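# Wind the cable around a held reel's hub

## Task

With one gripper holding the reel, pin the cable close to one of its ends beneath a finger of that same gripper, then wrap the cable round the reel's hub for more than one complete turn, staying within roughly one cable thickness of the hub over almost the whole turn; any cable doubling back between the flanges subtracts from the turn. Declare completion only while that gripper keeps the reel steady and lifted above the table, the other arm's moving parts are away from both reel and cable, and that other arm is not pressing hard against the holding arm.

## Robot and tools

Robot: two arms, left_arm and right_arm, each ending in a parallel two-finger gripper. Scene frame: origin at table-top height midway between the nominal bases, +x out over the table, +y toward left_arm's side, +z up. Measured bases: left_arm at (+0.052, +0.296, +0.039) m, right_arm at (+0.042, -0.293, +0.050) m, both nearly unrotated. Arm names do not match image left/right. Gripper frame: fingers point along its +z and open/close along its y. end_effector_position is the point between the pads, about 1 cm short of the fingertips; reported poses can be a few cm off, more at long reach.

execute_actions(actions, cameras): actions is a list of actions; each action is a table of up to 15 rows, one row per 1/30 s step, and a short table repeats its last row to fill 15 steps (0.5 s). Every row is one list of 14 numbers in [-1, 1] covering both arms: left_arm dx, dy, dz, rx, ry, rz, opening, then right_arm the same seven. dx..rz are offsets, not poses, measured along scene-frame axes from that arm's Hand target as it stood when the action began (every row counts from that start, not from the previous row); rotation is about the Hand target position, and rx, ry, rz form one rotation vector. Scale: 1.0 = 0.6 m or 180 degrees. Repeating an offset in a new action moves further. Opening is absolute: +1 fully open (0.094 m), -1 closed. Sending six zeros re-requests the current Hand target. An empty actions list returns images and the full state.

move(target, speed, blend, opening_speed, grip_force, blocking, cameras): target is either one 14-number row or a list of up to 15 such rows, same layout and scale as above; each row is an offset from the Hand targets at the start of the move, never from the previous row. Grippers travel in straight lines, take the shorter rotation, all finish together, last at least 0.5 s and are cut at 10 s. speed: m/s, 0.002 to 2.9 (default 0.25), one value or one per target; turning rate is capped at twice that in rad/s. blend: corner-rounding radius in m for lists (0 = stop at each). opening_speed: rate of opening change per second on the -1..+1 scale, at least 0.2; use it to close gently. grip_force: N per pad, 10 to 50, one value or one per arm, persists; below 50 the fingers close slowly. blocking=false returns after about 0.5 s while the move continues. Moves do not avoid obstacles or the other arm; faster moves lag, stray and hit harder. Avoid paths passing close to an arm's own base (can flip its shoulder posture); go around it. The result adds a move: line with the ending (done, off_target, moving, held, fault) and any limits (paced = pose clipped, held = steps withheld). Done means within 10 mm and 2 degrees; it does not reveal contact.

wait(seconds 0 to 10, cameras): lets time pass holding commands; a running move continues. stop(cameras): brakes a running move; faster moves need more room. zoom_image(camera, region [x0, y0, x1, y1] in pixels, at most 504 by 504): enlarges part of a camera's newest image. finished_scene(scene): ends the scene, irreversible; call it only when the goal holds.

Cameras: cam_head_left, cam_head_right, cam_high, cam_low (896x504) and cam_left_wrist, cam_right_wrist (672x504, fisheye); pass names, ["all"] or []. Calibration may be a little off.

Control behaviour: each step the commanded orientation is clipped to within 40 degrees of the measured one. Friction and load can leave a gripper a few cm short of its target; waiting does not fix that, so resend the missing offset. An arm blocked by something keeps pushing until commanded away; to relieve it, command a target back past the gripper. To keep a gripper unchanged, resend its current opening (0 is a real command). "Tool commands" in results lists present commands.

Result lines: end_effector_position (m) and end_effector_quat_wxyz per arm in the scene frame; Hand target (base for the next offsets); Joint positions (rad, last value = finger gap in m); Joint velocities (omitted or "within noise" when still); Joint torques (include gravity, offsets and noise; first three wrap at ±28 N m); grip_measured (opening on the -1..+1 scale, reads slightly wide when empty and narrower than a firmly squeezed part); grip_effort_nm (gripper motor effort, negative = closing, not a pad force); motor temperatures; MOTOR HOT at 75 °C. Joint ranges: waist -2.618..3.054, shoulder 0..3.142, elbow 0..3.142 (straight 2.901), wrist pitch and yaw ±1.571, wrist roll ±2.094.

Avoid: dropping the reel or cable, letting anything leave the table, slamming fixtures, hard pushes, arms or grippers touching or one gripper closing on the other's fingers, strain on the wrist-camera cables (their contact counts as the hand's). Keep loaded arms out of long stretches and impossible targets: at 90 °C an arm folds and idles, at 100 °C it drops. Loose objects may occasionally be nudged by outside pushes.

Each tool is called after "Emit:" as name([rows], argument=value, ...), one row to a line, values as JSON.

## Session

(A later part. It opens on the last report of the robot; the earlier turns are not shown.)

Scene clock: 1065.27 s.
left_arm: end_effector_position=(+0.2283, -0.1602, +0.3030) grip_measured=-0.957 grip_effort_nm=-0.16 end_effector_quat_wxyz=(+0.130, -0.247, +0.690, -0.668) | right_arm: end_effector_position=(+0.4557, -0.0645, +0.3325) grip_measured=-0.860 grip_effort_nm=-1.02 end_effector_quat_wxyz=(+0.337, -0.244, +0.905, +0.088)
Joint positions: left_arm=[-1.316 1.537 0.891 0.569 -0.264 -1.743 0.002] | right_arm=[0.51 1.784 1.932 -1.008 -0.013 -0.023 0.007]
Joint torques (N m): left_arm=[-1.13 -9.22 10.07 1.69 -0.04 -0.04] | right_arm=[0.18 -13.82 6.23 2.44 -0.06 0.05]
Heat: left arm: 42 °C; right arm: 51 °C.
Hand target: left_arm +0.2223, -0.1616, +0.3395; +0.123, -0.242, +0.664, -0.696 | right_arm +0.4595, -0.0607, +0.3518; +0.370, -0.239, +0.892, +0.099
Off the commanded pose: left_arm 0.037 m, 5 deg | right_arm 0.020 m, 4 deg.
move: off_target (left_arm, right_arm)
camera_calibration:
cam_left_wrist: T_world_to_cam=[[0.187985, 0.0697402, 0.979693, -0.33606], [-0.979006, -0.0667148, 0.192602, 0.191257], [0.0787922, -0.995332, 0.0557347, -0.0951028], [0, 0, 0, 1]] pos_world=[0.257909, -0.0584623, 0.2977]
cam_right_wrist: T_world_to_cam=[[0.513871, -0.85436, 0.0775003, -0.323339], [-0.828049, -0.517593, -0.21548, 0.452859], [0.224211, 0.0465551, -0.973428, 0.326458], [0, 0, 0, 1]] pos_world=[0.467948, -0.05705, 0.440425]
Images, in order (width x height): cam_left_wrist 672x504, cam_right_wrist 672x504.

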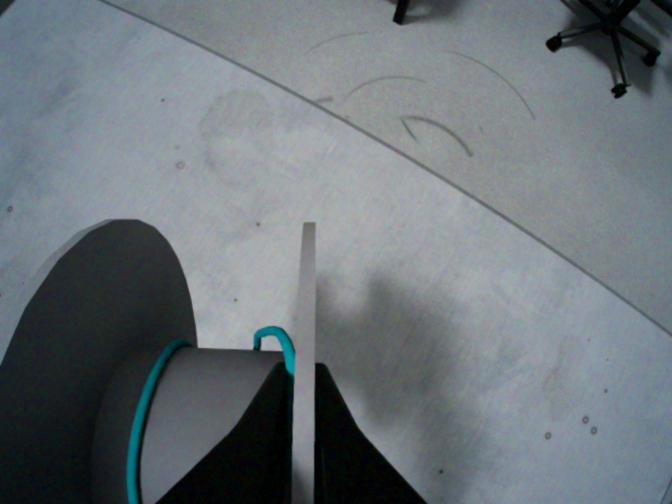

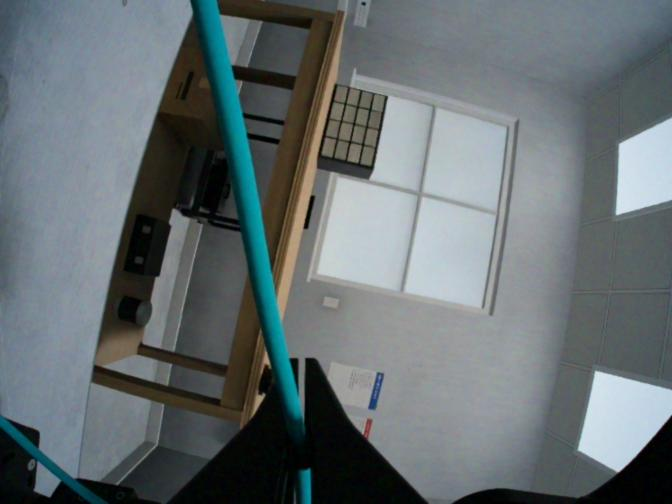

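Emit:
move(target=[-0.066,-0.028,0.058,-0.028,0.048,0,-0.96,0,0,0,0,0,0,-1], speed=0.1, cameras=["cam_right_wrist","cam_low"])

Scene clock: 1068.33 s.
left_arm: end_effector_position=(+0.1929, -0.1763, +0.3357) grip_measured=-0.957 grip_effort_nm=-0.15 end_effector_quat_wxyz=(+0.082, -0.308, +0.666, -0.674) | right_arm: end_effector_position=(+0.4526, -0.0662, +0.3295) grip_measured=-0.860 grip_effort_nm=-1.02 end_effector_quat_wxyz=(+0.329, -0.244, +0.908, +0.086)
Joint positions: left_arm=[-1.444 1.528 1.025 0.419 -0.411 -1.916 0.002] | right_arm=[0.51 1.784 1.932 -1.027 -0.013 -0.023 0.007]
Joint torques (N m): left_arm=[-1.31 -8.91 10.61 1.75 0.1 -0.02] | right_arm=[0.18 -13.89 6.2 2.61 -0.06 0.04]
Heat: left arm: 42 °C; right arm: 51 °C.
Hand target: left_arm +0.1826, -0.1784, +0.3746; +0.062, -0.299, +0.640, -0.705 | right_arm +0.4595, -0.0608, +0.3518; +0.370, -0.239, +0.892, +0.099
Off the commanded pose: left_arm 0.040 m, 5 deg | right_arm 0.024 m, 5 deg.
move: off_target (left_arm, right_arm)
camera_calibration:
cam_right_wrist: T_world_to_cam=[[0.515131, -0.853675, 0.0766765, -0.323239], [-0.831439, -0.519429, -0.197237, 0.444117], [0.208204, 0.0378509, -0.977353, 0.332296], [0, 0, 0, 1]] pos_world=[0.466582, -0.0578318, 0.437151]
Images, in order (width x height): cam_low 896x504, cam_right_wrist 672x504.

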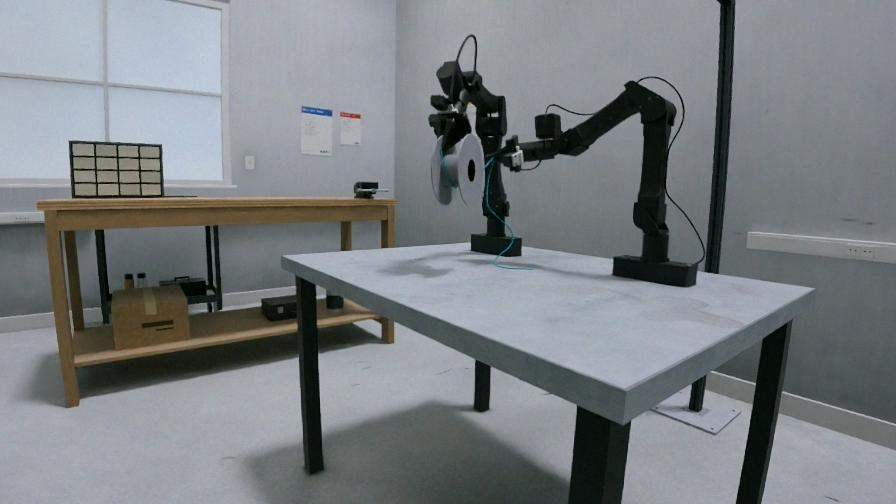

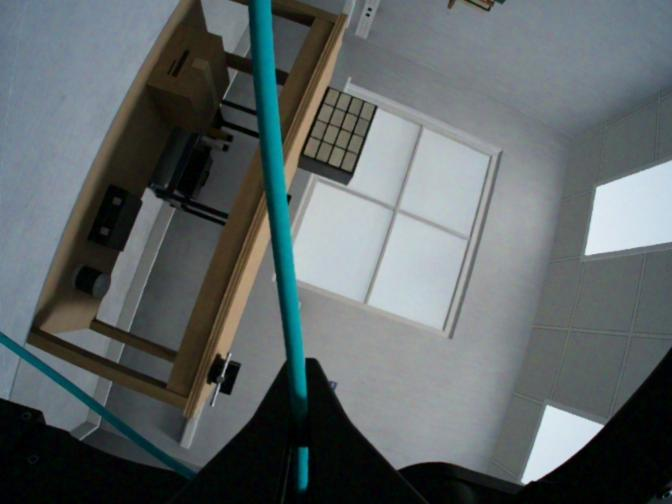

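Emit:
move(target=[0,0,0,0,0,0,-0.96,0.095,0.055,0.01,0,0,0,-1], speed=0.08, cameras=["cam_right_wrist","cam_left_wrist"])

Scene clock: 1084.83 s.
left_arm: end_effector_position=(+0.1935, -0.1748, +0.3314) grip_measured=-0.957 grip_effort_nm=-0.15 end_effector_quat_wxyz=(+0.089, -0.312, +0.671, -0.667) | right_arm: end_effector_position=(+0.4702, -0.0548, +0.3303) grip_measured=-0.860 grip_effort_nm=-1.02 end_effector_quat_wxyz=(+0.291, -0.251, +0.920, +0.080)
Joint positions: left_arm=[-1.448 1.528 1.025 0.399 -0.427 -1.917 0.002] | right_arm=[0.51 1.99 2.271 -1.239 -0.022 -0.029 0.007]
Joint torques (N m): left_arm=[-1.16 -9.18 10.45 1.87 0.21 0] | right_arm=[0.01 -13.26 5.72 2.21 -0.02 0]
Heat: left arm: 43 °C; right arm: 51 °C.
Hand target: left_arm +0.1827, -0.1783, +0.3746; +0.062, -0.299, +0.640, -0.705 | right_arm +0.4776, -0.0510, +0.3365; +0.311, -0.249, +0.913, +0.085 (not the last commanded pose)
Off the commanded pose: left_arm 0.045 m, 7 deg | right_arm 0.060 m, 10 deg.
move: held (right_arm; a check stopped the path), off_target (left_arm); limits=held
pose unreachable (right arm): on one or more control steps of this call, first in action 0 (counted from 0), this arm could not follow its commanded pose, so it was not sent that pose on those steps. It may still have moved: this result reports where it is.
cause: moving toward the commanded pose would bring a part of the arm too close to another arm (this arm's forearm (the part past joint 3) and the left arm's fingers, at the place that arm is still heading or pushing toward).
camera_calibration:
cam_left_wrist: T_world_to_cam=[[0.316667, 0.139838, 0.938172, -0.355214], [-0.939128, -0.0927434, 0.330813, 0.0927193], [0.13327, -0.985821, 0.101957, -0.13261], [0, 0, 0, 1]] pos_world=[0.217233, -0.0724583, 0.3161]
cam_right_wrist: T_world_to_cam=[[0.528522, -0.846136, 0.0686932, -0.32591], [-0.837849, -0.532944, -0.118237, 0.441119], [0.136654, 0.00493644, -0.990606, 0.365251], [0, 0, 0, 1]] pos_world=[0.491929, -0.0424754, 0.436364]
Images, in order (width x height): cam_left_wrist 672x504, cam_right_wrist 672x504.

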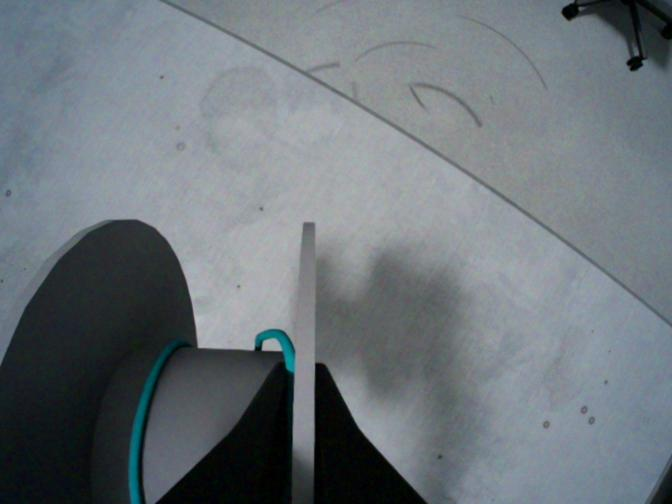

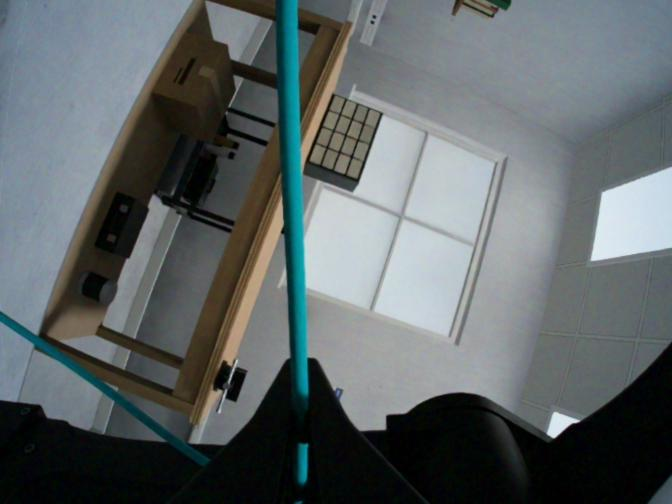

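Emit:
move(target=[-0.018,0.147,0.042,0,0,0,-0.96,-0.030,-0.0163,0.0255,0.0206,-0.0357,-0.003,-1], speed=0.1, cameras=["cam_right_wrist","cam_low"])

Scene clock: 1099.57 s.
left_arm: end_effector_position=(+0.1819, -0.0934, +0.3797) grip_measured=-0.957 grip_effort_nm=-0.15 end_effector_quat_wxyz=(+0.083, -0.311, +0.657, -0.682) | right_arm: end_effector_position=(+0.4495, -0.0635, +0.3219) grip_measured=-0.860 grip_effort_nm=-1.02 end_effector_quat_wxyz=(+0.311, -0.245, +0.913, +0.094)
Joint positions: left_arm=[-1.448 1.17 0.905 0.202 -0.425 -1.918 0.002] | right_arm=[0.51 1.8 1.942 -1.051 -0.035 -0.014 0.007]
Joint torques (N m): left_arm=[-1.02 -6.17 7.25 1.86 0.25 0.01] | right_arm=[0.21 -15.6 5.86 2.78 0.14 -0.03]
Heat: left arm: 43 °C; right arm: 50 °C.
Hand target: left_arm +0.1719, -0.0902, +0.3997; +0.062, -0.299, +0.640, -0.705 | right_arm +0.4596, -0.0608, +0.3516; +0.369, -0.239, +0.893, +0.099
Off the commanded pose: left_arm 0.023 m, 4 deg | right_arm 0.032 m, 7 deg.
move: off_target (left_arm, right_arm)
camera_calibration:
cam_right_wrist: T_world_to_cam=[[0.523253, -0.850527, 0.053011, -0.314611], [-0.83504, -0.52415, -0.167256, 0.433206], [0.170042, 0.0432511, -0.984487, 0.345248], [0, 0, 0, 1]] pos_world=[0.467659, -0.055453, 0.429026]
Images, in order (width x height): cam_low 896x504, cam_right_wrist 672x504.

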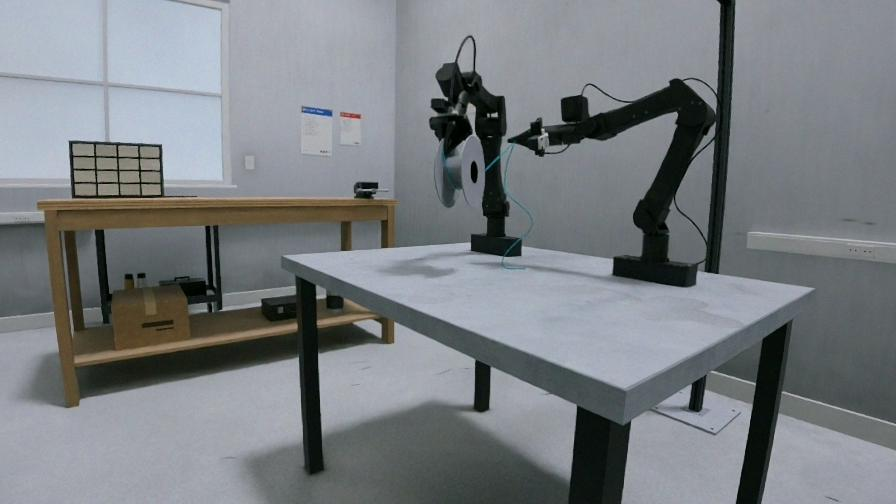

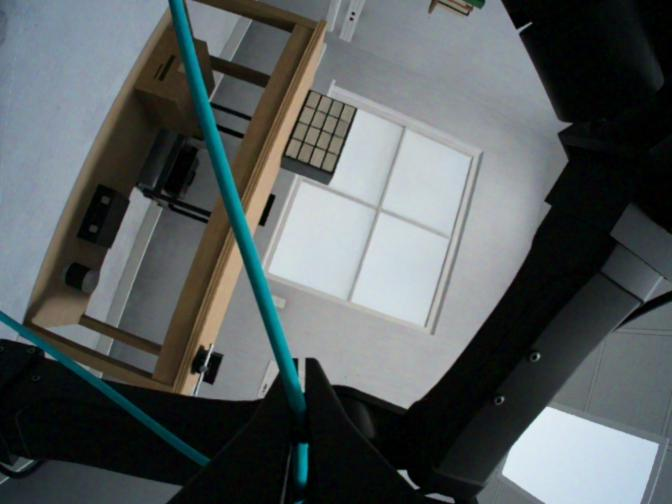

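Emit:
move([
  [0.036,0.0437,0.0538,0,0,0,-0.96,0,0,0,0,0,0,-1],
  [0.160,0.1037,0.1138,0,0,0,-0.96,0,0,0,0,0,0,-1],
], speed=0.12, blend=[0.02,0], cameras=["cam_right_wrist","cam_low","cam_head_left"])

Scene clock: 1124.10 s.
left_arm: end_effector_position=(+0.2687, -0.0306, +0.4356) grip_measured=-0.957 grip_effort_nm=-0.16 end_effector_quat_wxyz=(+0.059, -0.313, +0.663, -0.678) | right_arm: end_effector_position=(+0.4590, -0.0594, +0.3303) grip_measured=-0.860 grip_effort_nm=-1.02 end_effector_quat_wxyz=(+0.336, -0.240, +0.905, +0.098)
Joint positions: left_arm=[-0.954 1.091 1.101 -0.086 0.104 -1.918 0.002] | right_arm=[0.51 1.8 1.942 -0.998 -0.029 -0.011 0.007]
Joint torques (N m): left_arm=[0.62 -3.34 11.12 1.83 0.1 0] | right_arm=[0.21 -15.39 5.85 2.3 0.1 -0.07]
Motor temperatures (°C): left_arm=[29 36 43 42 27 28 30] | right_arm=[30 50 39 51 27 26 36]
Heat: left arm: 43 °C; right arm: 51 °C.
Hand target: left_arm +0.2680, -0.0280, +0.4679; +0.062, -0.299, +0.641, -0.705 | right_arm +0.4597, -0.0608, +0.3516; +0.369, -0.239, +0.893, +0.099
Off the commanded pose: left_arm 0.032 m, 4 deg | right_arm 0.021 m, 4 deg.
move: off_target (left_arm, right_arm)
camera_calibration:
cam_right_wrist: T_world_to_cam=[[0.515216, -0.855146, 0.0572522, -0.314527], [-0.82929, -0.514275, -0.218629, 0.459609], [0.216403, 0.0651624, -0.974127, 0.328252], [0, 0, 0, 1]] pos_world=[0.472164, -0.0539903, 0.43825]
Images, in order (width x height): cam_head_left 896x504, cam_low 896x504, cam_right_wrist 672x504.

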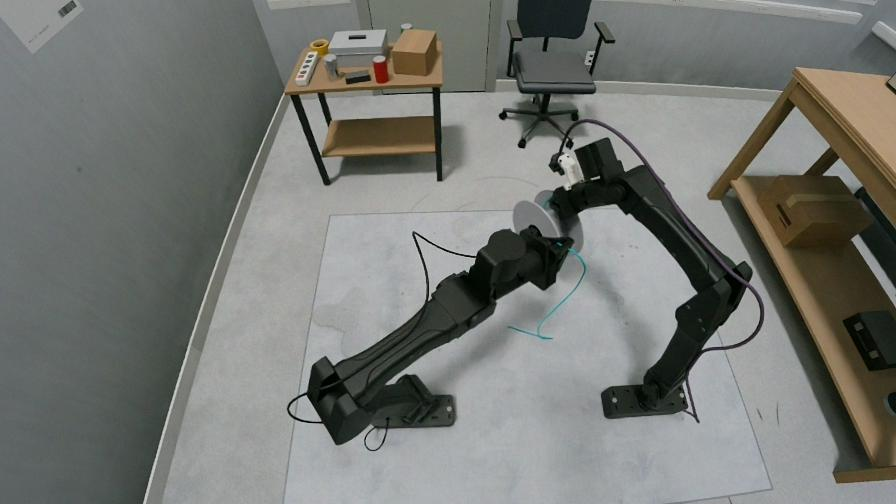

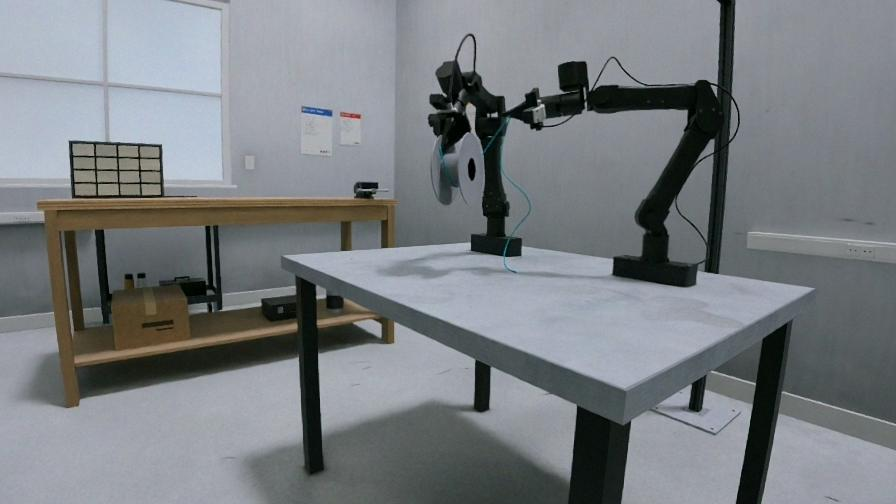

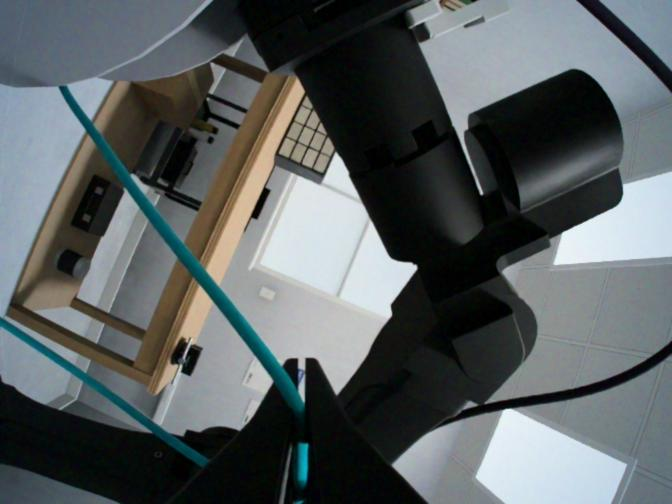

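Emit:
move(target=[0.159,0.0743,0.045,0,0,0,-0.96,0,0,0,0,0,0,-1], speed=0.1, cameras=["cam_right_wrist","cam_low"])

Scene clock: 1128.70 s.
left_arm: end_effector_position=(+0.3603, +0.0095, +0.4529) grip_measured=-0.957 grip_effort_nm=-0.16 end_effector_quat_wxyz=(+0.031, -0.324, +0.666, -0.672) | right_arm: end_effector_position=(+0.4644, -0.0540, +0.3369) grip_measured=-0.860 grip_effort_nm=-1.02 end_effector_quat_wxyz=(+0.353, -0.236, +0.899, +0.106)
Joint positions: left_arm=[-0.543 1.28 1.311 -0.143 0.543 -1.92 0.002] | right_arm=[0.514 1.8 1.942 -0.959 -0.032 0.001 0.007]
Joint torques (N m): left_arm=[1.31 -5.12 11.69 1.99 -0.03 0] | right_arm=[-0.05 -15.3 5.91 1.94 0.13 -0.18]
Heat: left arm: 44 °C; right arm: 50 °C.
Hand target: left_arm +0.3633, +0.0166, +0.4949; +0.062, -0.299, +0.640, -0.705 | right_arm +0.4595, -0.0606, +0.3516; +0.369, -0.239, +0.893, +0.099
Off the commanded pose: left_arm 0.043 m, 7 deg | right_arm 0.017 m, 2 deg.
move: off_target (left_arm, right_arm)
camera_calibration:
cam_right_wrist: T_world_to_cam=[[0.510849, -0.858262, 0.0491802, -0.308524], [-0.823838, -0.505099, -0.257228, 0.479238], [0.24561, 0.0908881, -0.965099, 0.318059], [0, 0, 0, 1]] pos_world=[0.474305, -0.0516393, 0.445405]
Images, in order (width x height): cam_low 896x504, cam_right_wrist 672x504.

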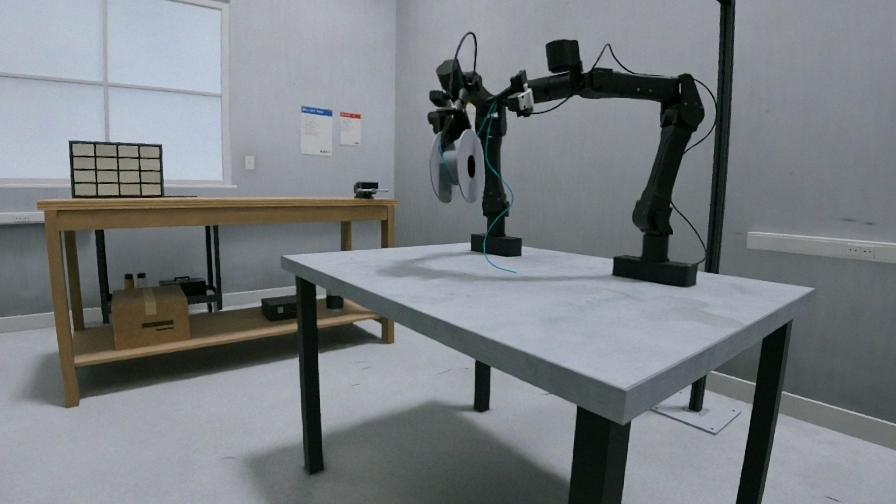

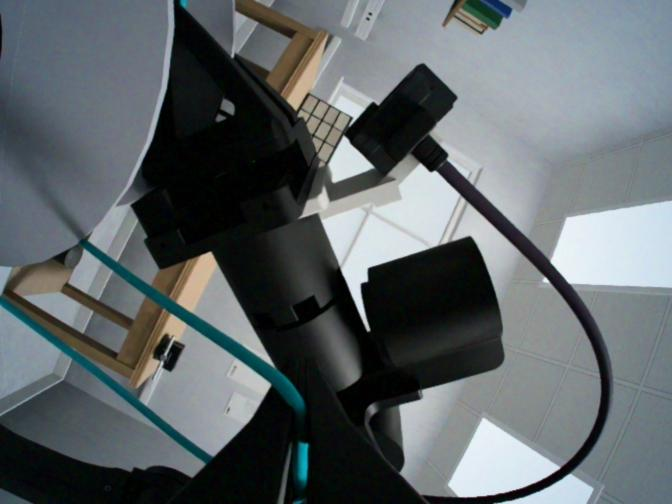

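Emit:
move(target=[0.122,0.049,-0.02,0,0,0,-0.96,0,0,0,0,0,0,-1], speed=0.1, cameras=["cam_right_wrist","cam_low"])

Scene clock: 1134.00 s.
left_arm: end_effector_position=(+0.4216, +0.0327, +0.4394) grip_measured=-0.957 grip_effort_nm=-0.16 end_effector_quat_wxyz=(+0.002, -0.321, +0.667, -0.672) | right_arm: end_effector_position=(+0.4694, -0.0490, +0.3436) grip_measured=-0.860 grip_effort_nm=-1.01 end_effector_quat_wxyz=(+0.369, -0.235, +0.892, +0.113)
Joint positions: left_arm=[-0.355 1.46 1.404 -0.079 0.775 -1.922 0.002] | right_arm=[0.517 1.8 1.942 -0.921 -0.035 0.005 0.007]
Joint torques (N m): left_arm=[2.55 -6.5 11.67 2.14 -0.3 0.05] | right_arm=[-0.39 -15.25 6.01 1.58 0.16 -0.24]
Heat: left arm: 44 °C; right arm: 50 °C.
Hand target: left_arm +0.4366, +0.0460, +0.4830; +0.062, -0.299, +0.640, -0.705 | right_arm +0.4596, -0.0607, +0.3516; +0.369, -0.239, +0.893, +0.099
Off the commanded pose: left_arm 0.048 m, 9 deg | right_arm 0.017 m, 2 deg.
move: off_target (left_arm, right_arm)
camera_calibration:
cam_right_wrist: T_world_to_cam=[[0.511489, -0.858075, 0.0456681, -0.306134], [-0.814041, -0.500889, -0.294019, 0.495899], [0.275165, 0.113212, -0.954708, 0.306447], [0, 0, 0, 1]] pos_world=[0.475943, -0.048989, 0.452352]
Images, in order (width x height): cam_low 896x504, cam_right_wrist 672x504.

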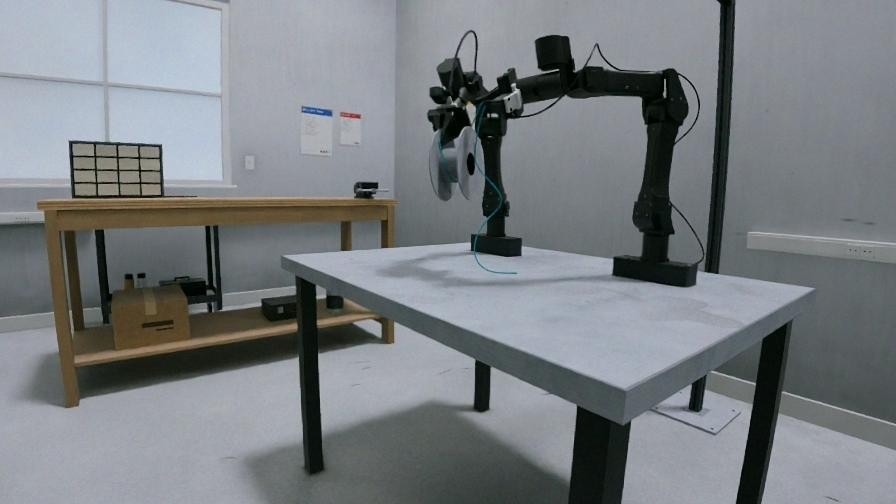

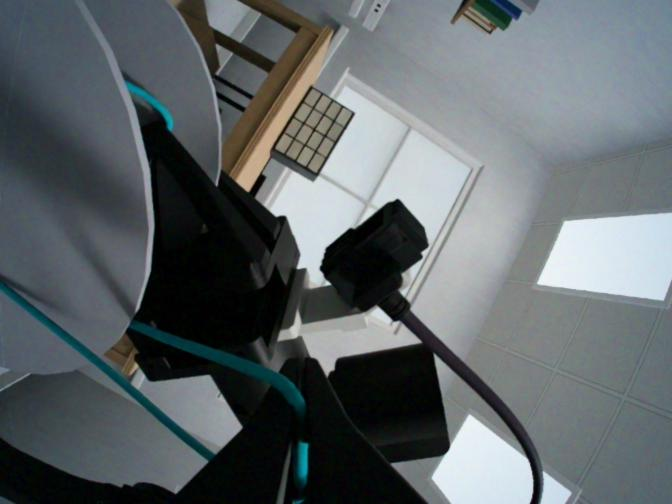

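Emit:
move(target=[0.109,0.02,-0.0733,0,0,0,-0.96,0,0,0,0,0,0,-1], speed=0.1, cameras=["cam_right_wrist","cam_low","cam_left_wrist"])

Scene clock: 1146.17 s.
left_arm: end_effector_position=(+0.4793, +0.0401, +0.4049) grip_measured=-0.957 grip_effort_nm=-0.16 end_effector_quat_wxyz=(-0.002, -0.308, +0.664, -0.682) | right_arm: end_effector_position=(+0.4712, -0.0476, +0.3459) grip_measured=-0.860 grip_effort_nm=-1.02 end_effector_quat_wxyz=(+0.375, -0.236, +0.889, +0.113)
Joint positions: left_arm=[-0.274 1.655 1.433 0.112 0.878 -1.923 0.002] | right_arm=[0.518 1.8 1.942 -0.908 -0.034 0.002 0.007]
Joint torques (N m): left_arm=[3.17 -7.61 11.29 2.01 -0.46 0.02] | right_arm=[-0.47 -15.23 6.04 1.47 0.14 -0.21]
Motor temperatures (°C): left_arm=[29 35 46 45 27 28 30] | right_arm=[30 51 39 46 27 26 36]
Heat: left arm: 46 °C; right arm: 51 °C.
Hand target: left_arm +0.5019, +0.0580, +0.4389; +0.062, -0.299, +0.640, -0.705 | right_arm +0.4596, -0.0607, +0.3516; +0.369, -0.239, +0.893, +0.099
Off the commanded pose: left_arm 0.045 m, 8 deg | right_arm 0.018 m, 2 deg.
move: off_target (left_arm, right_arm)
camera_calibration:
cam_left_wrist: T_world_to_cam=[[0.432456, 0.171441, 0.885206, -0.580002], [-0.9013, 0.0546274, 0.429738, 0.292606], [0.0253183, -0.983679, 0.178144, 0.0544554], [0, 0, 0, 1]] pos_world=[0.513172, 0.137018, 0.377976]
cam_right_wrist: T_world_to_cam=[[0.513003, -0.856982, 0.0490913, -0.307806], [-0.809062, -0.501841, -0.305899, 0.500352], [0.286786, 0.117209, -0.950797, 0.301283], [0, 0, 0, 1]] pos_world=[0.476317, -0.0480008, 0.454627]
Images, in order (width x height): cam_low 896x504, cam_left_wrist 672x504, cam_right_wrist 672x504.

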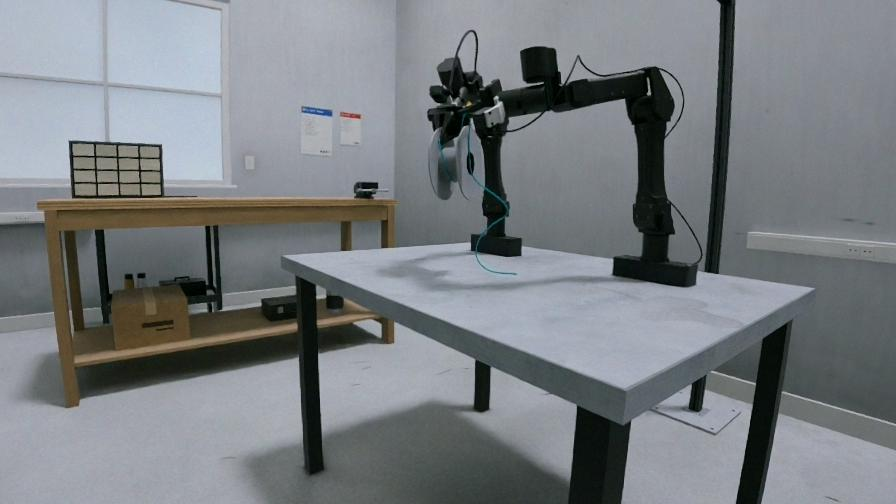

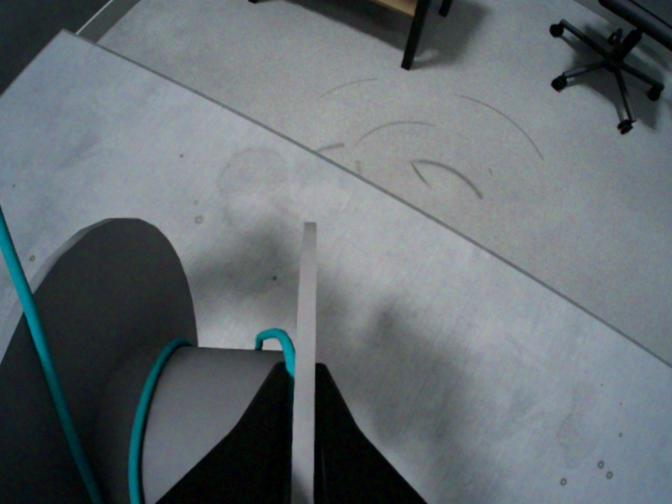

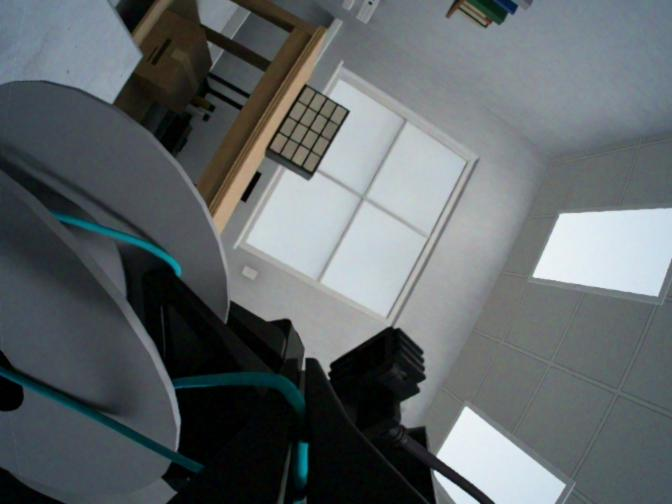

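Emit:
move([
  [0.080,0,-0.045,0,0,0,-0.96,0,0,0,0,0,0,-1],
  [0.0835,-0.005,-0.1215,0,0,0,-0.96,0,0,0,0,0,0,-1],
], speed=0.08, blend=[0.02,0], cameras=["cam_right_wrist","cam_left_wrist","cam_low"])

Scene clock: 1154.50 s.
left_arm: end_effector_position=(+0.5183, +0.0304, +0.3642) grip_measured=-0.957 grip_effort_nm=-0.15 end_effector_quat_wxyz=(-0.003, -0.265, +0.664, -0.699) | right_arm: end_effector_position=(+0.4801, -0.0490, +0.3535) grip_measured=-0.860 grip_effort_nm=-1.02 end_effector_quat_wxyz=(+0.397, -0.228, +0.883, +0.104)
Joint positions: left_arm=[-0.257 1.85 1.448 0.364 0.953 -1.924 0.002] | right_arm=[0.518 1.8 1.942 -0.866 -0.003 0.002 0.007]
Joint torques (N m): left_arm=[3.55 -8.32 6.99 1.87 -0.97 0.07] | right_arm=[-0.44 -15.21 6.19 1.05 -0.16 -0.19]
Heat: left arm: 46 °C; right arm: 51 °C.
Hand target: left_arm +0.5520, +0.0550, +0.3662; +0.062, -0.299, +0.640, -0.705 | right_arm +0.4596, -0.0606, +0.3516; +0.369, -0.239, +0.893, +0.099
Off the commanded pose: left_arm 0.042 m, 9 deg | right_arm 0.024 m, 4 deg.
move: off_target (left_arm, right_arm)
camera_calibration:
cam_left_wrist: T_world_to_cam=[[0.381505, 0.16933, 0.908725, -0.541244], [-0.92331, 0.116795, 0.365865, 0.378555], [-0.0441827, -0.978615, 0.200902, 0.0787842], [0, 0, 0, 1]] pos_world=[0.559492, 0.124535, 0.337514]
cam_right_wrist: T_world_to_cam=[[0.490595, -0.868501, 0.0708665, -0.311493], [-0.805102, -0.482887, -0.344429, 0.521903], [0.333358, 0.111921, -0.936134, 0.278268], [0, 0, 0, 1]] pos_world=[0.480239, -0.049656, 0.462329]
Images, in order (width x height): cam_low 896x504, cam_left_wrist 672x504, cam_right_wrist 672x504.

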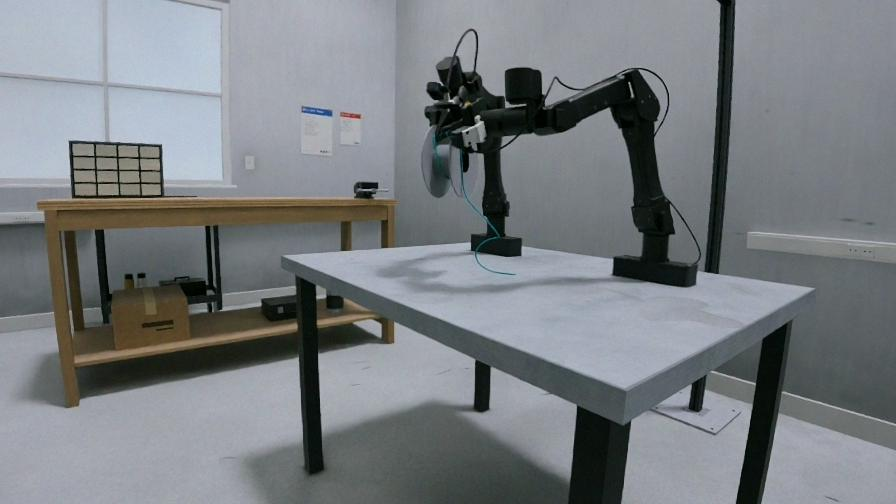

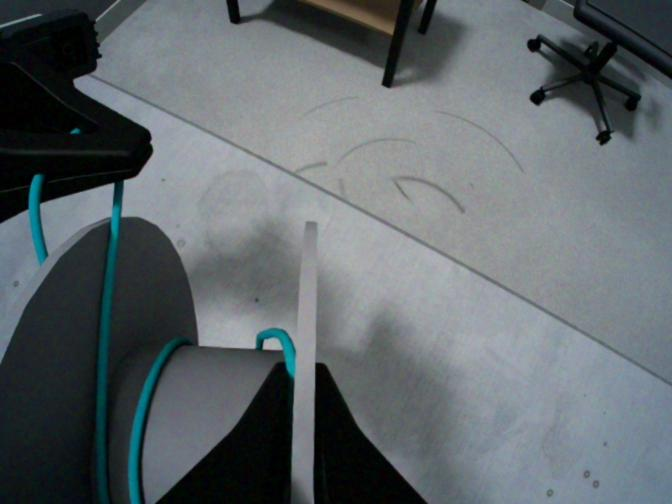

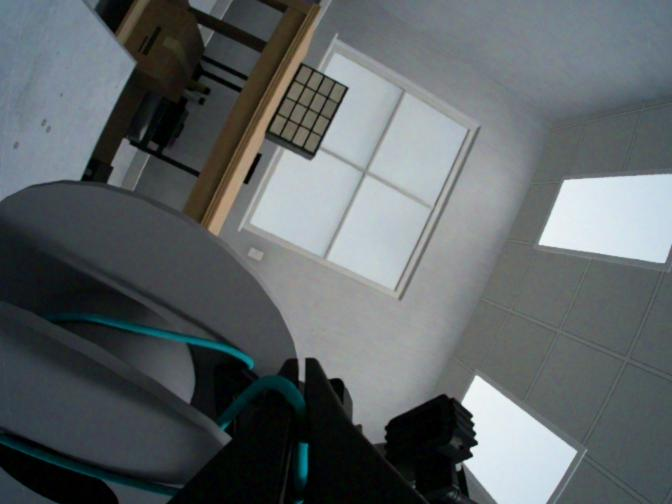

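Emit:
move(target=[0.0133,0,-0.11,0,0,0,-0.96,0,0,0,0,0,0,-1], speed=0.08, cameras=["cam_right_wrist","cam_left_wrist","cam_low"])

Scene clock: 1163.27 s.
left_arm: end_effector_position=(+0.5130, +0.0273, +0.3282) grip_measured=-0.957 grip_effort_nm=-0.16 end_effector_quat_wxyz=(+0.012, -0.214, +0.659, -0.721) | right_arm: end_effector_position=(+0.4761, -0.0531, +0.3429) grip_measured=-0.860 grip_effort_nm=-1.02 end_effector_quat_wxyz=(+0.380, -0.229, +0.891, +0.095)
Joint positions: left_arm=[-0.257 1.914 1.307 0.68 0.997 -1.929 0.002] | right_arm=[0.518 1.8 1.928 -0.893 0.006 -0.001 0.007]
Joint torques (N m): left_arm=[4.29 -6.56 5.37 1.24 -1.41 0.16] | right_arm=[-0.49 -15.39 6.9 1.33 -0.24 -0.17]
Heat: left arm: 45 °C; right arm: 51 °C.
Hand target: left_arm +0.5600, +0.0550, +0.3000; +0.062, -0.299, +0.640, -0.705 | right_arm +0.4596, -0.0607, +0.3517; +0.370, -0.239, +0.893, +0.099
Off the commanded pose: left_arm 0.061 m, 12 deg | right_arm 0.020 m, 2 deg.
move: off_target (left_arm, right_arm)
camera_calibration:
cam_left_wrist: T_world_to_cam=[[0.294061, 0.179816, 0.938719, -0.471376], [-0.949544, 0.167027, 0.265457, 0.432258], [-0.109058, -0.969416, 0.219859, 0.109427], [0, 0, 0, 1]] pos_world=[0.560995, 0.118643, 0.303685]
cam_right_wrist: T_world_to_cam=[[0.488865, -0.868773, 0.0790282, -0.314323], [-0.817461, -0.487846, -0.30621, 0.505452], [0.30458, 0.0850929, -0.948678, 0.286786], [0, 0, 0, 1]] pos_world=[0.479499, -0.0508962, 0.451682]
Images, in order (width x height): cam_low 896x504, cam_left_wrist 672x504, cam_right_wrist 672x504.

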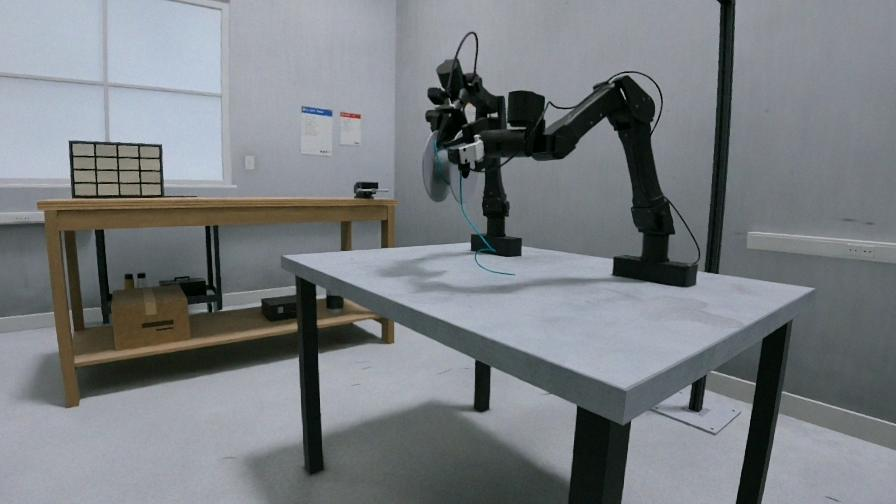

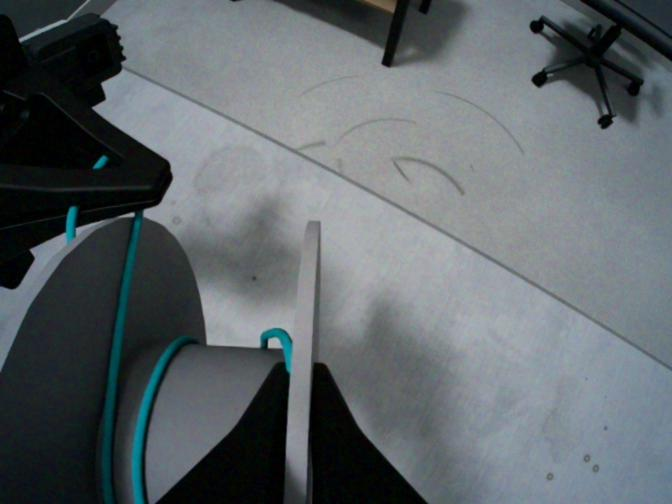

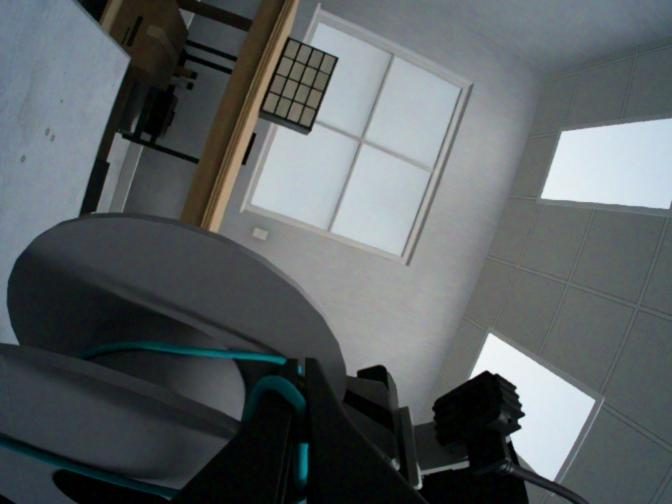

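Emit:
move(target=[-0.055,-0.03,0.03,0,0,0,-0.96,0,0,0,0,0,0,-1], speed=0.08, cameras=["cam_right_wrist","cam_left_wrist"])

Emit:
zoom_image(camera="cam_left_wrist", region=[0, 150, 336, 504])

Scene clock: 1173.50 s.
left_arm: end_effector_position=(+0.5074, +0.0212, +0.3191) grip_measured=-0.957 grip_effort_nm=-0.16 end_effector_quat_wxyz=(+0.021, -0.250, +0.654, -0.714) | right_arm: end_effector_position=(+0.4715, -0.0578, +0.3350) grip_measured=-0.860 grip_effort_nm=-1.02 end_effector_quat_wxyz=(+0.365, -0.232, +0.898, +0.086)
Joint positions: left_arm=[-0.291 1.871 1.237 0.667 0.901 -1.933 0.002] | right_arm=[0.517 1.8 1.923 -0.925 0.013 -0.007 0.007]
Joint torques (N m): left_arm=[1.42 -10.5 5.71 1.16 -1.09 0.12] | right_arm=[-0.38 -15.46 7.16 1.62 -0.3 -0.11]
Heat: left arm: 43 °C; right arm: 51 °C.
Hand target: left_arm +0.5269, +0.0370, +0.3181; +0.062, -0.299, +0.640, -0.705 | right_arm +0.4597, -0.0608, +0.3517; +0.369, -0.239, +0.893, +0.099
Off the commanded pose: left_arm 0.025 m, 8 deg | right_arm 0.021 m, 2 deg.
move: off_target (left_arm, right_arm)
camera_calibration:
cam_left_wrist: T_world_to_cam=[[0.323021, 0.195085, 0.926066, -0.470999], [-0.945577, 0.107131, 0.307258, 0.416302], [-0.0392685, -0.974918, 0.219074, 0.0699033], [0, 0, 0, 1]] pos_world=[0.548533, 0.115436, 0.29295]
cam_right_wrist: T_world_to_cam=[[0.489302, -0.867678, 0.0878492, -0.318553], [-0.826802, -0.493567, -0.269795, 0.488937], [0.277455, 0.0593775, -0.958902, 0.295787], [0, 0, 0, 1]] pos_world=[0.478055, -0.0526415, 0.443528]
Images, in order (width x height): cam_left_wrist 672x504, cam_right_wrist 672x504.

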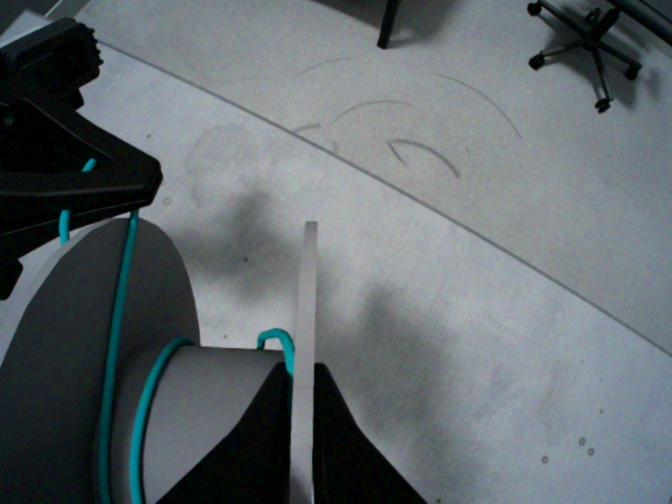

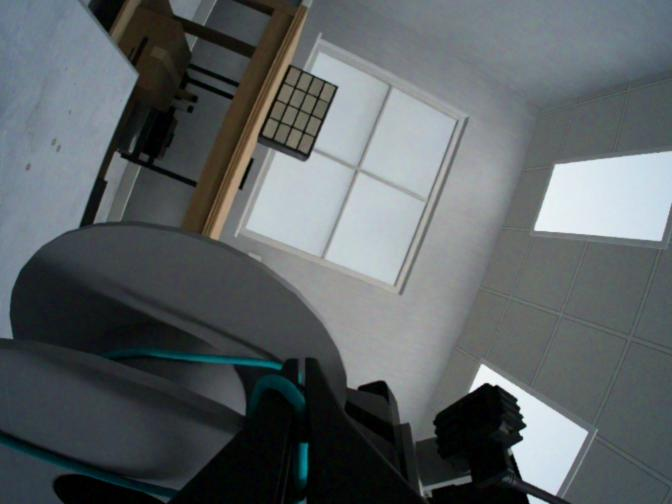

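Scaled by 1.424 from the camera's 672x504 image, which has a finer 960x720 frame.

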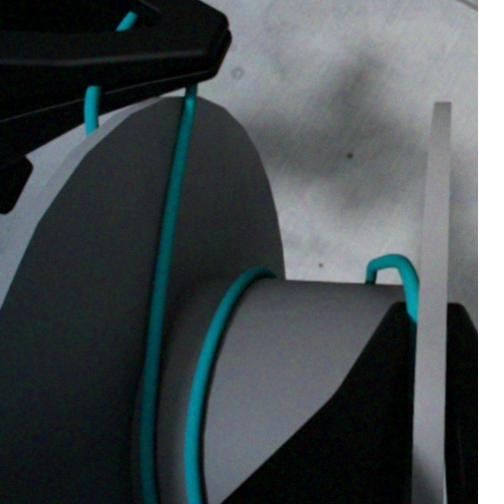

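Emit:
move(target=[0,0,0,0,0,0,-0.88,0,0,0,0,0,0,-1], speed=0.1, cameras=["cam_right_wrist","cam_left_wrist"])

Scene clock: 1178.33 s.
left_arm: end_effector_position=(+0.5159, +0.0253, +0.3114) grip_measured=-0.883 grip_effort_nm=0.12 end_effector_quat_wxyz=(+0.029, -0.280, +0.651, -0.705) | right_arm: end_effector_position=(+0.4703, -0.0578, +0.3339) grip_measured=-0.860 grip_effort_nm=-1.02 end_effector_quat_wxyz=(+0.362, -0.233, +0.898, +0.087)
Joint positions: left_arm=[-0.291 1.871 1.234 0.631 0.849 -1.933 0.006] | right_arm=[0.517 1.8 1.923 -0.932 0.009 -0.008 0.007]
Joint torques (N m): left_arm=[1.16 -10.44 6.39 1.43 -0.6 0.11] | right_arm=[-0.34 -15.47 7.12 1.68 -0.26 -0.11]
Heat: left arm: 43 °C; right arm: 51 °C.
Hand target: left_arm +0.5270, +0.0370, +0.3180; +0.062, -0.299, +0.640, -0.705 | right_arm +0.4596, -0.0607, +0.3516; +0.369, -0.239, +0.893, +0.099
Off the commanded pose: left_arm 0.017 m, 5 deg | right_arm 0.021 m, 2 deg.
move: off_target (left_arm, right_arm)
camera_calibration:
cam_left_wrist: T_world_to_cam=[[0.346882, 0.203685, 0.915524, -0.476685], [-0.937692, 0.0543561, 0.343188, 0.412369], [0.020138, -0.977526, 0.209849, 0.0481469], [0, 0, 0, 1]] pos_world=[0.551059, 0.121744, 0.284793]
cam_right_wrist: T_world_to_cam=[[0.492557, -0.86609, 0.0853047, -0.318567], [-0.827023, -0.496338, -0.263972, 0.48562], [0.270964, 0.0594724, -0.960751, 0.298803], [0, 0, 0, 1]] pos_world=[0.477566, -0.0526463, 0.442441]
Images, in order (width x height): cam_left_wrist 672x504, cam_right_wrist 672x504.

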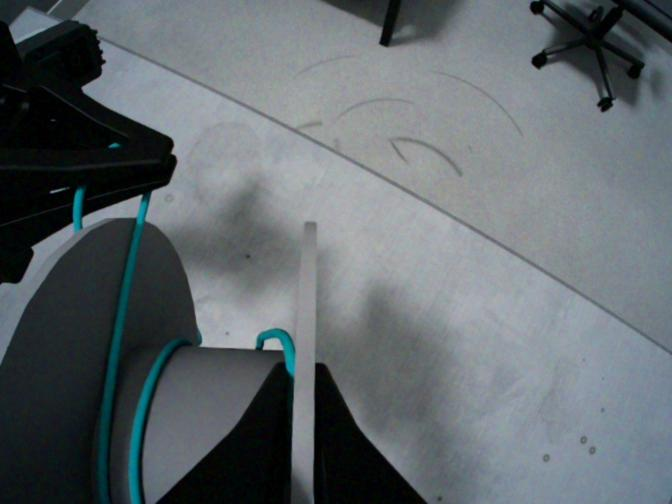

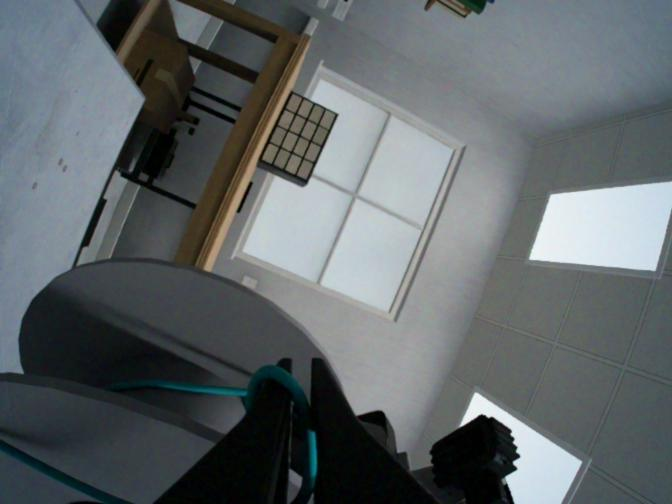

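Emit:
move(target=[0.035,0.005,-0.113,0,0,0,-0.88,0,0,0,0,0,0,-1], speed=0.06, cameras=["cam_right_wrist","cam_left_wrist","cam_low"])

Scene clock: 1181.63 s.
left_arm: end_effector_position=(+0.5254, +0.0214, +0.2701) grip_measured=-0.883 grip_effort_nm=0.12 end_effector_quat_wxyz=(-0.036, +0.254, -0.648, +0.717) | right_arm: end_effector_position=(+0.4706, -0.0596, +0.3334) grip_measured=-0.860 grip_effort_nm=-1.02 end_effector_quat_wxyz=(+0.361, -0.232, +0.899, +0.082)
Joint positions: left_arm=[-0.287 2.007 1.198 0.858 0.876 -1.933 0.006] | right_arm=[0.517 1.8 1.923 -0.935 0.019 -0.008 0.007]
Joint torques (N m): left_arm=[2.67 -7.8 5.38 1.36 -0.7 0.12] | right_arm=[-0.35 -15.5 7.12 1.71 -0.34 -0.11]
Heat: left arm: 43 °C; right arm: 51 °C.
Hand target: left_arm +0.5479, +0.0399, +0.2503; -0.062, +0.299, -0.641, +0.705 | right_arm +0.4596, -0.0607, +0.3516; +0.369, -0.239, +0.893, +0.099
Off the commanded pose: left_arm 0.035 m, 6 deg | right_arm 0.021 m, 2 deg.
move: off_target (left_arm, right_arm)
camera_calibration:
cam_left_wrist: T_world_to_cam=[[0.302983, 0.20935, 0.929717, -0.422233], [-0.952899, 0.080496, 0.292412, 0.456726], [-0.0136222, -0.974522, 0.223878, 0.0668713], [0, 0, 0, 1]] pos_world=[0.564054, 0.116797, 0.244034]
cam_right_wrist: T_world_to_cam=[[0.486741, -0.868678, 0.0920992, -0.319877], [-0.830149, -0.4928, -0.260771, 0.485523], [0.271913, 0.0504719, -0.960997, 0.297466], [0, 0, 0, 1]] pos_world=[0.477868, -0.0536183, 0.441935]
Images, in order (width x height): cam_low 896x504, cam_left_wrist 672x504, cam_right_wrist 672x504.

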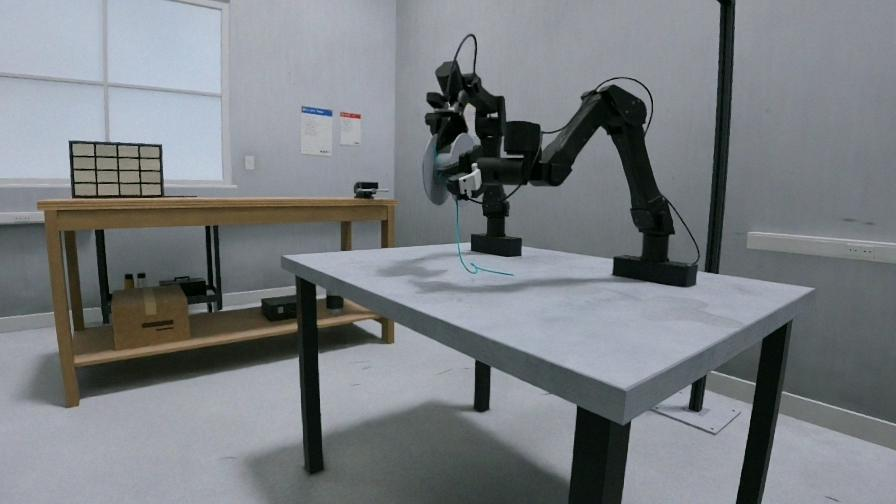

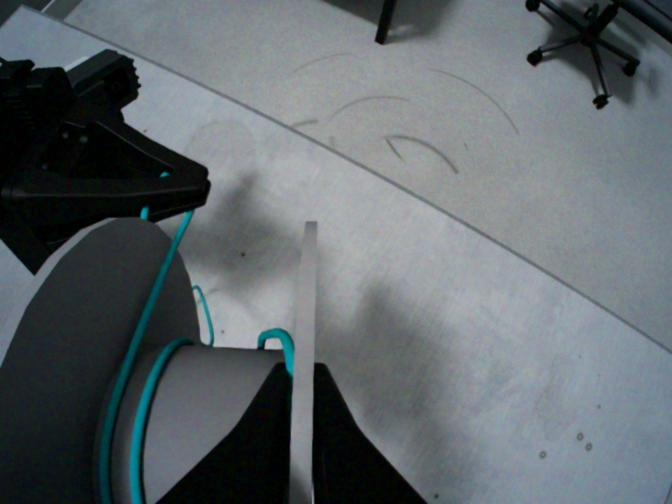

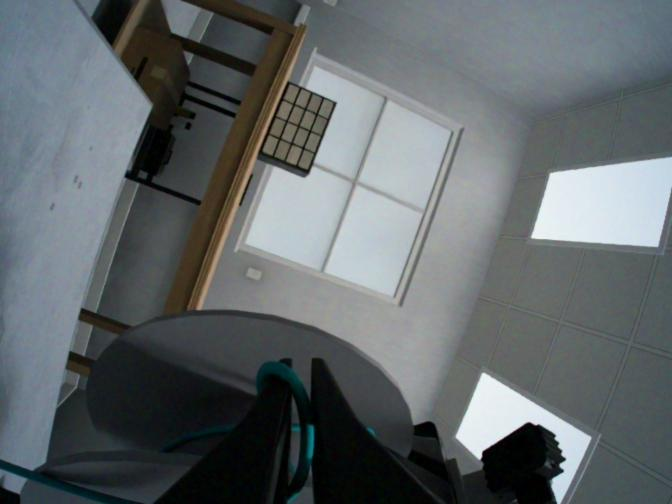

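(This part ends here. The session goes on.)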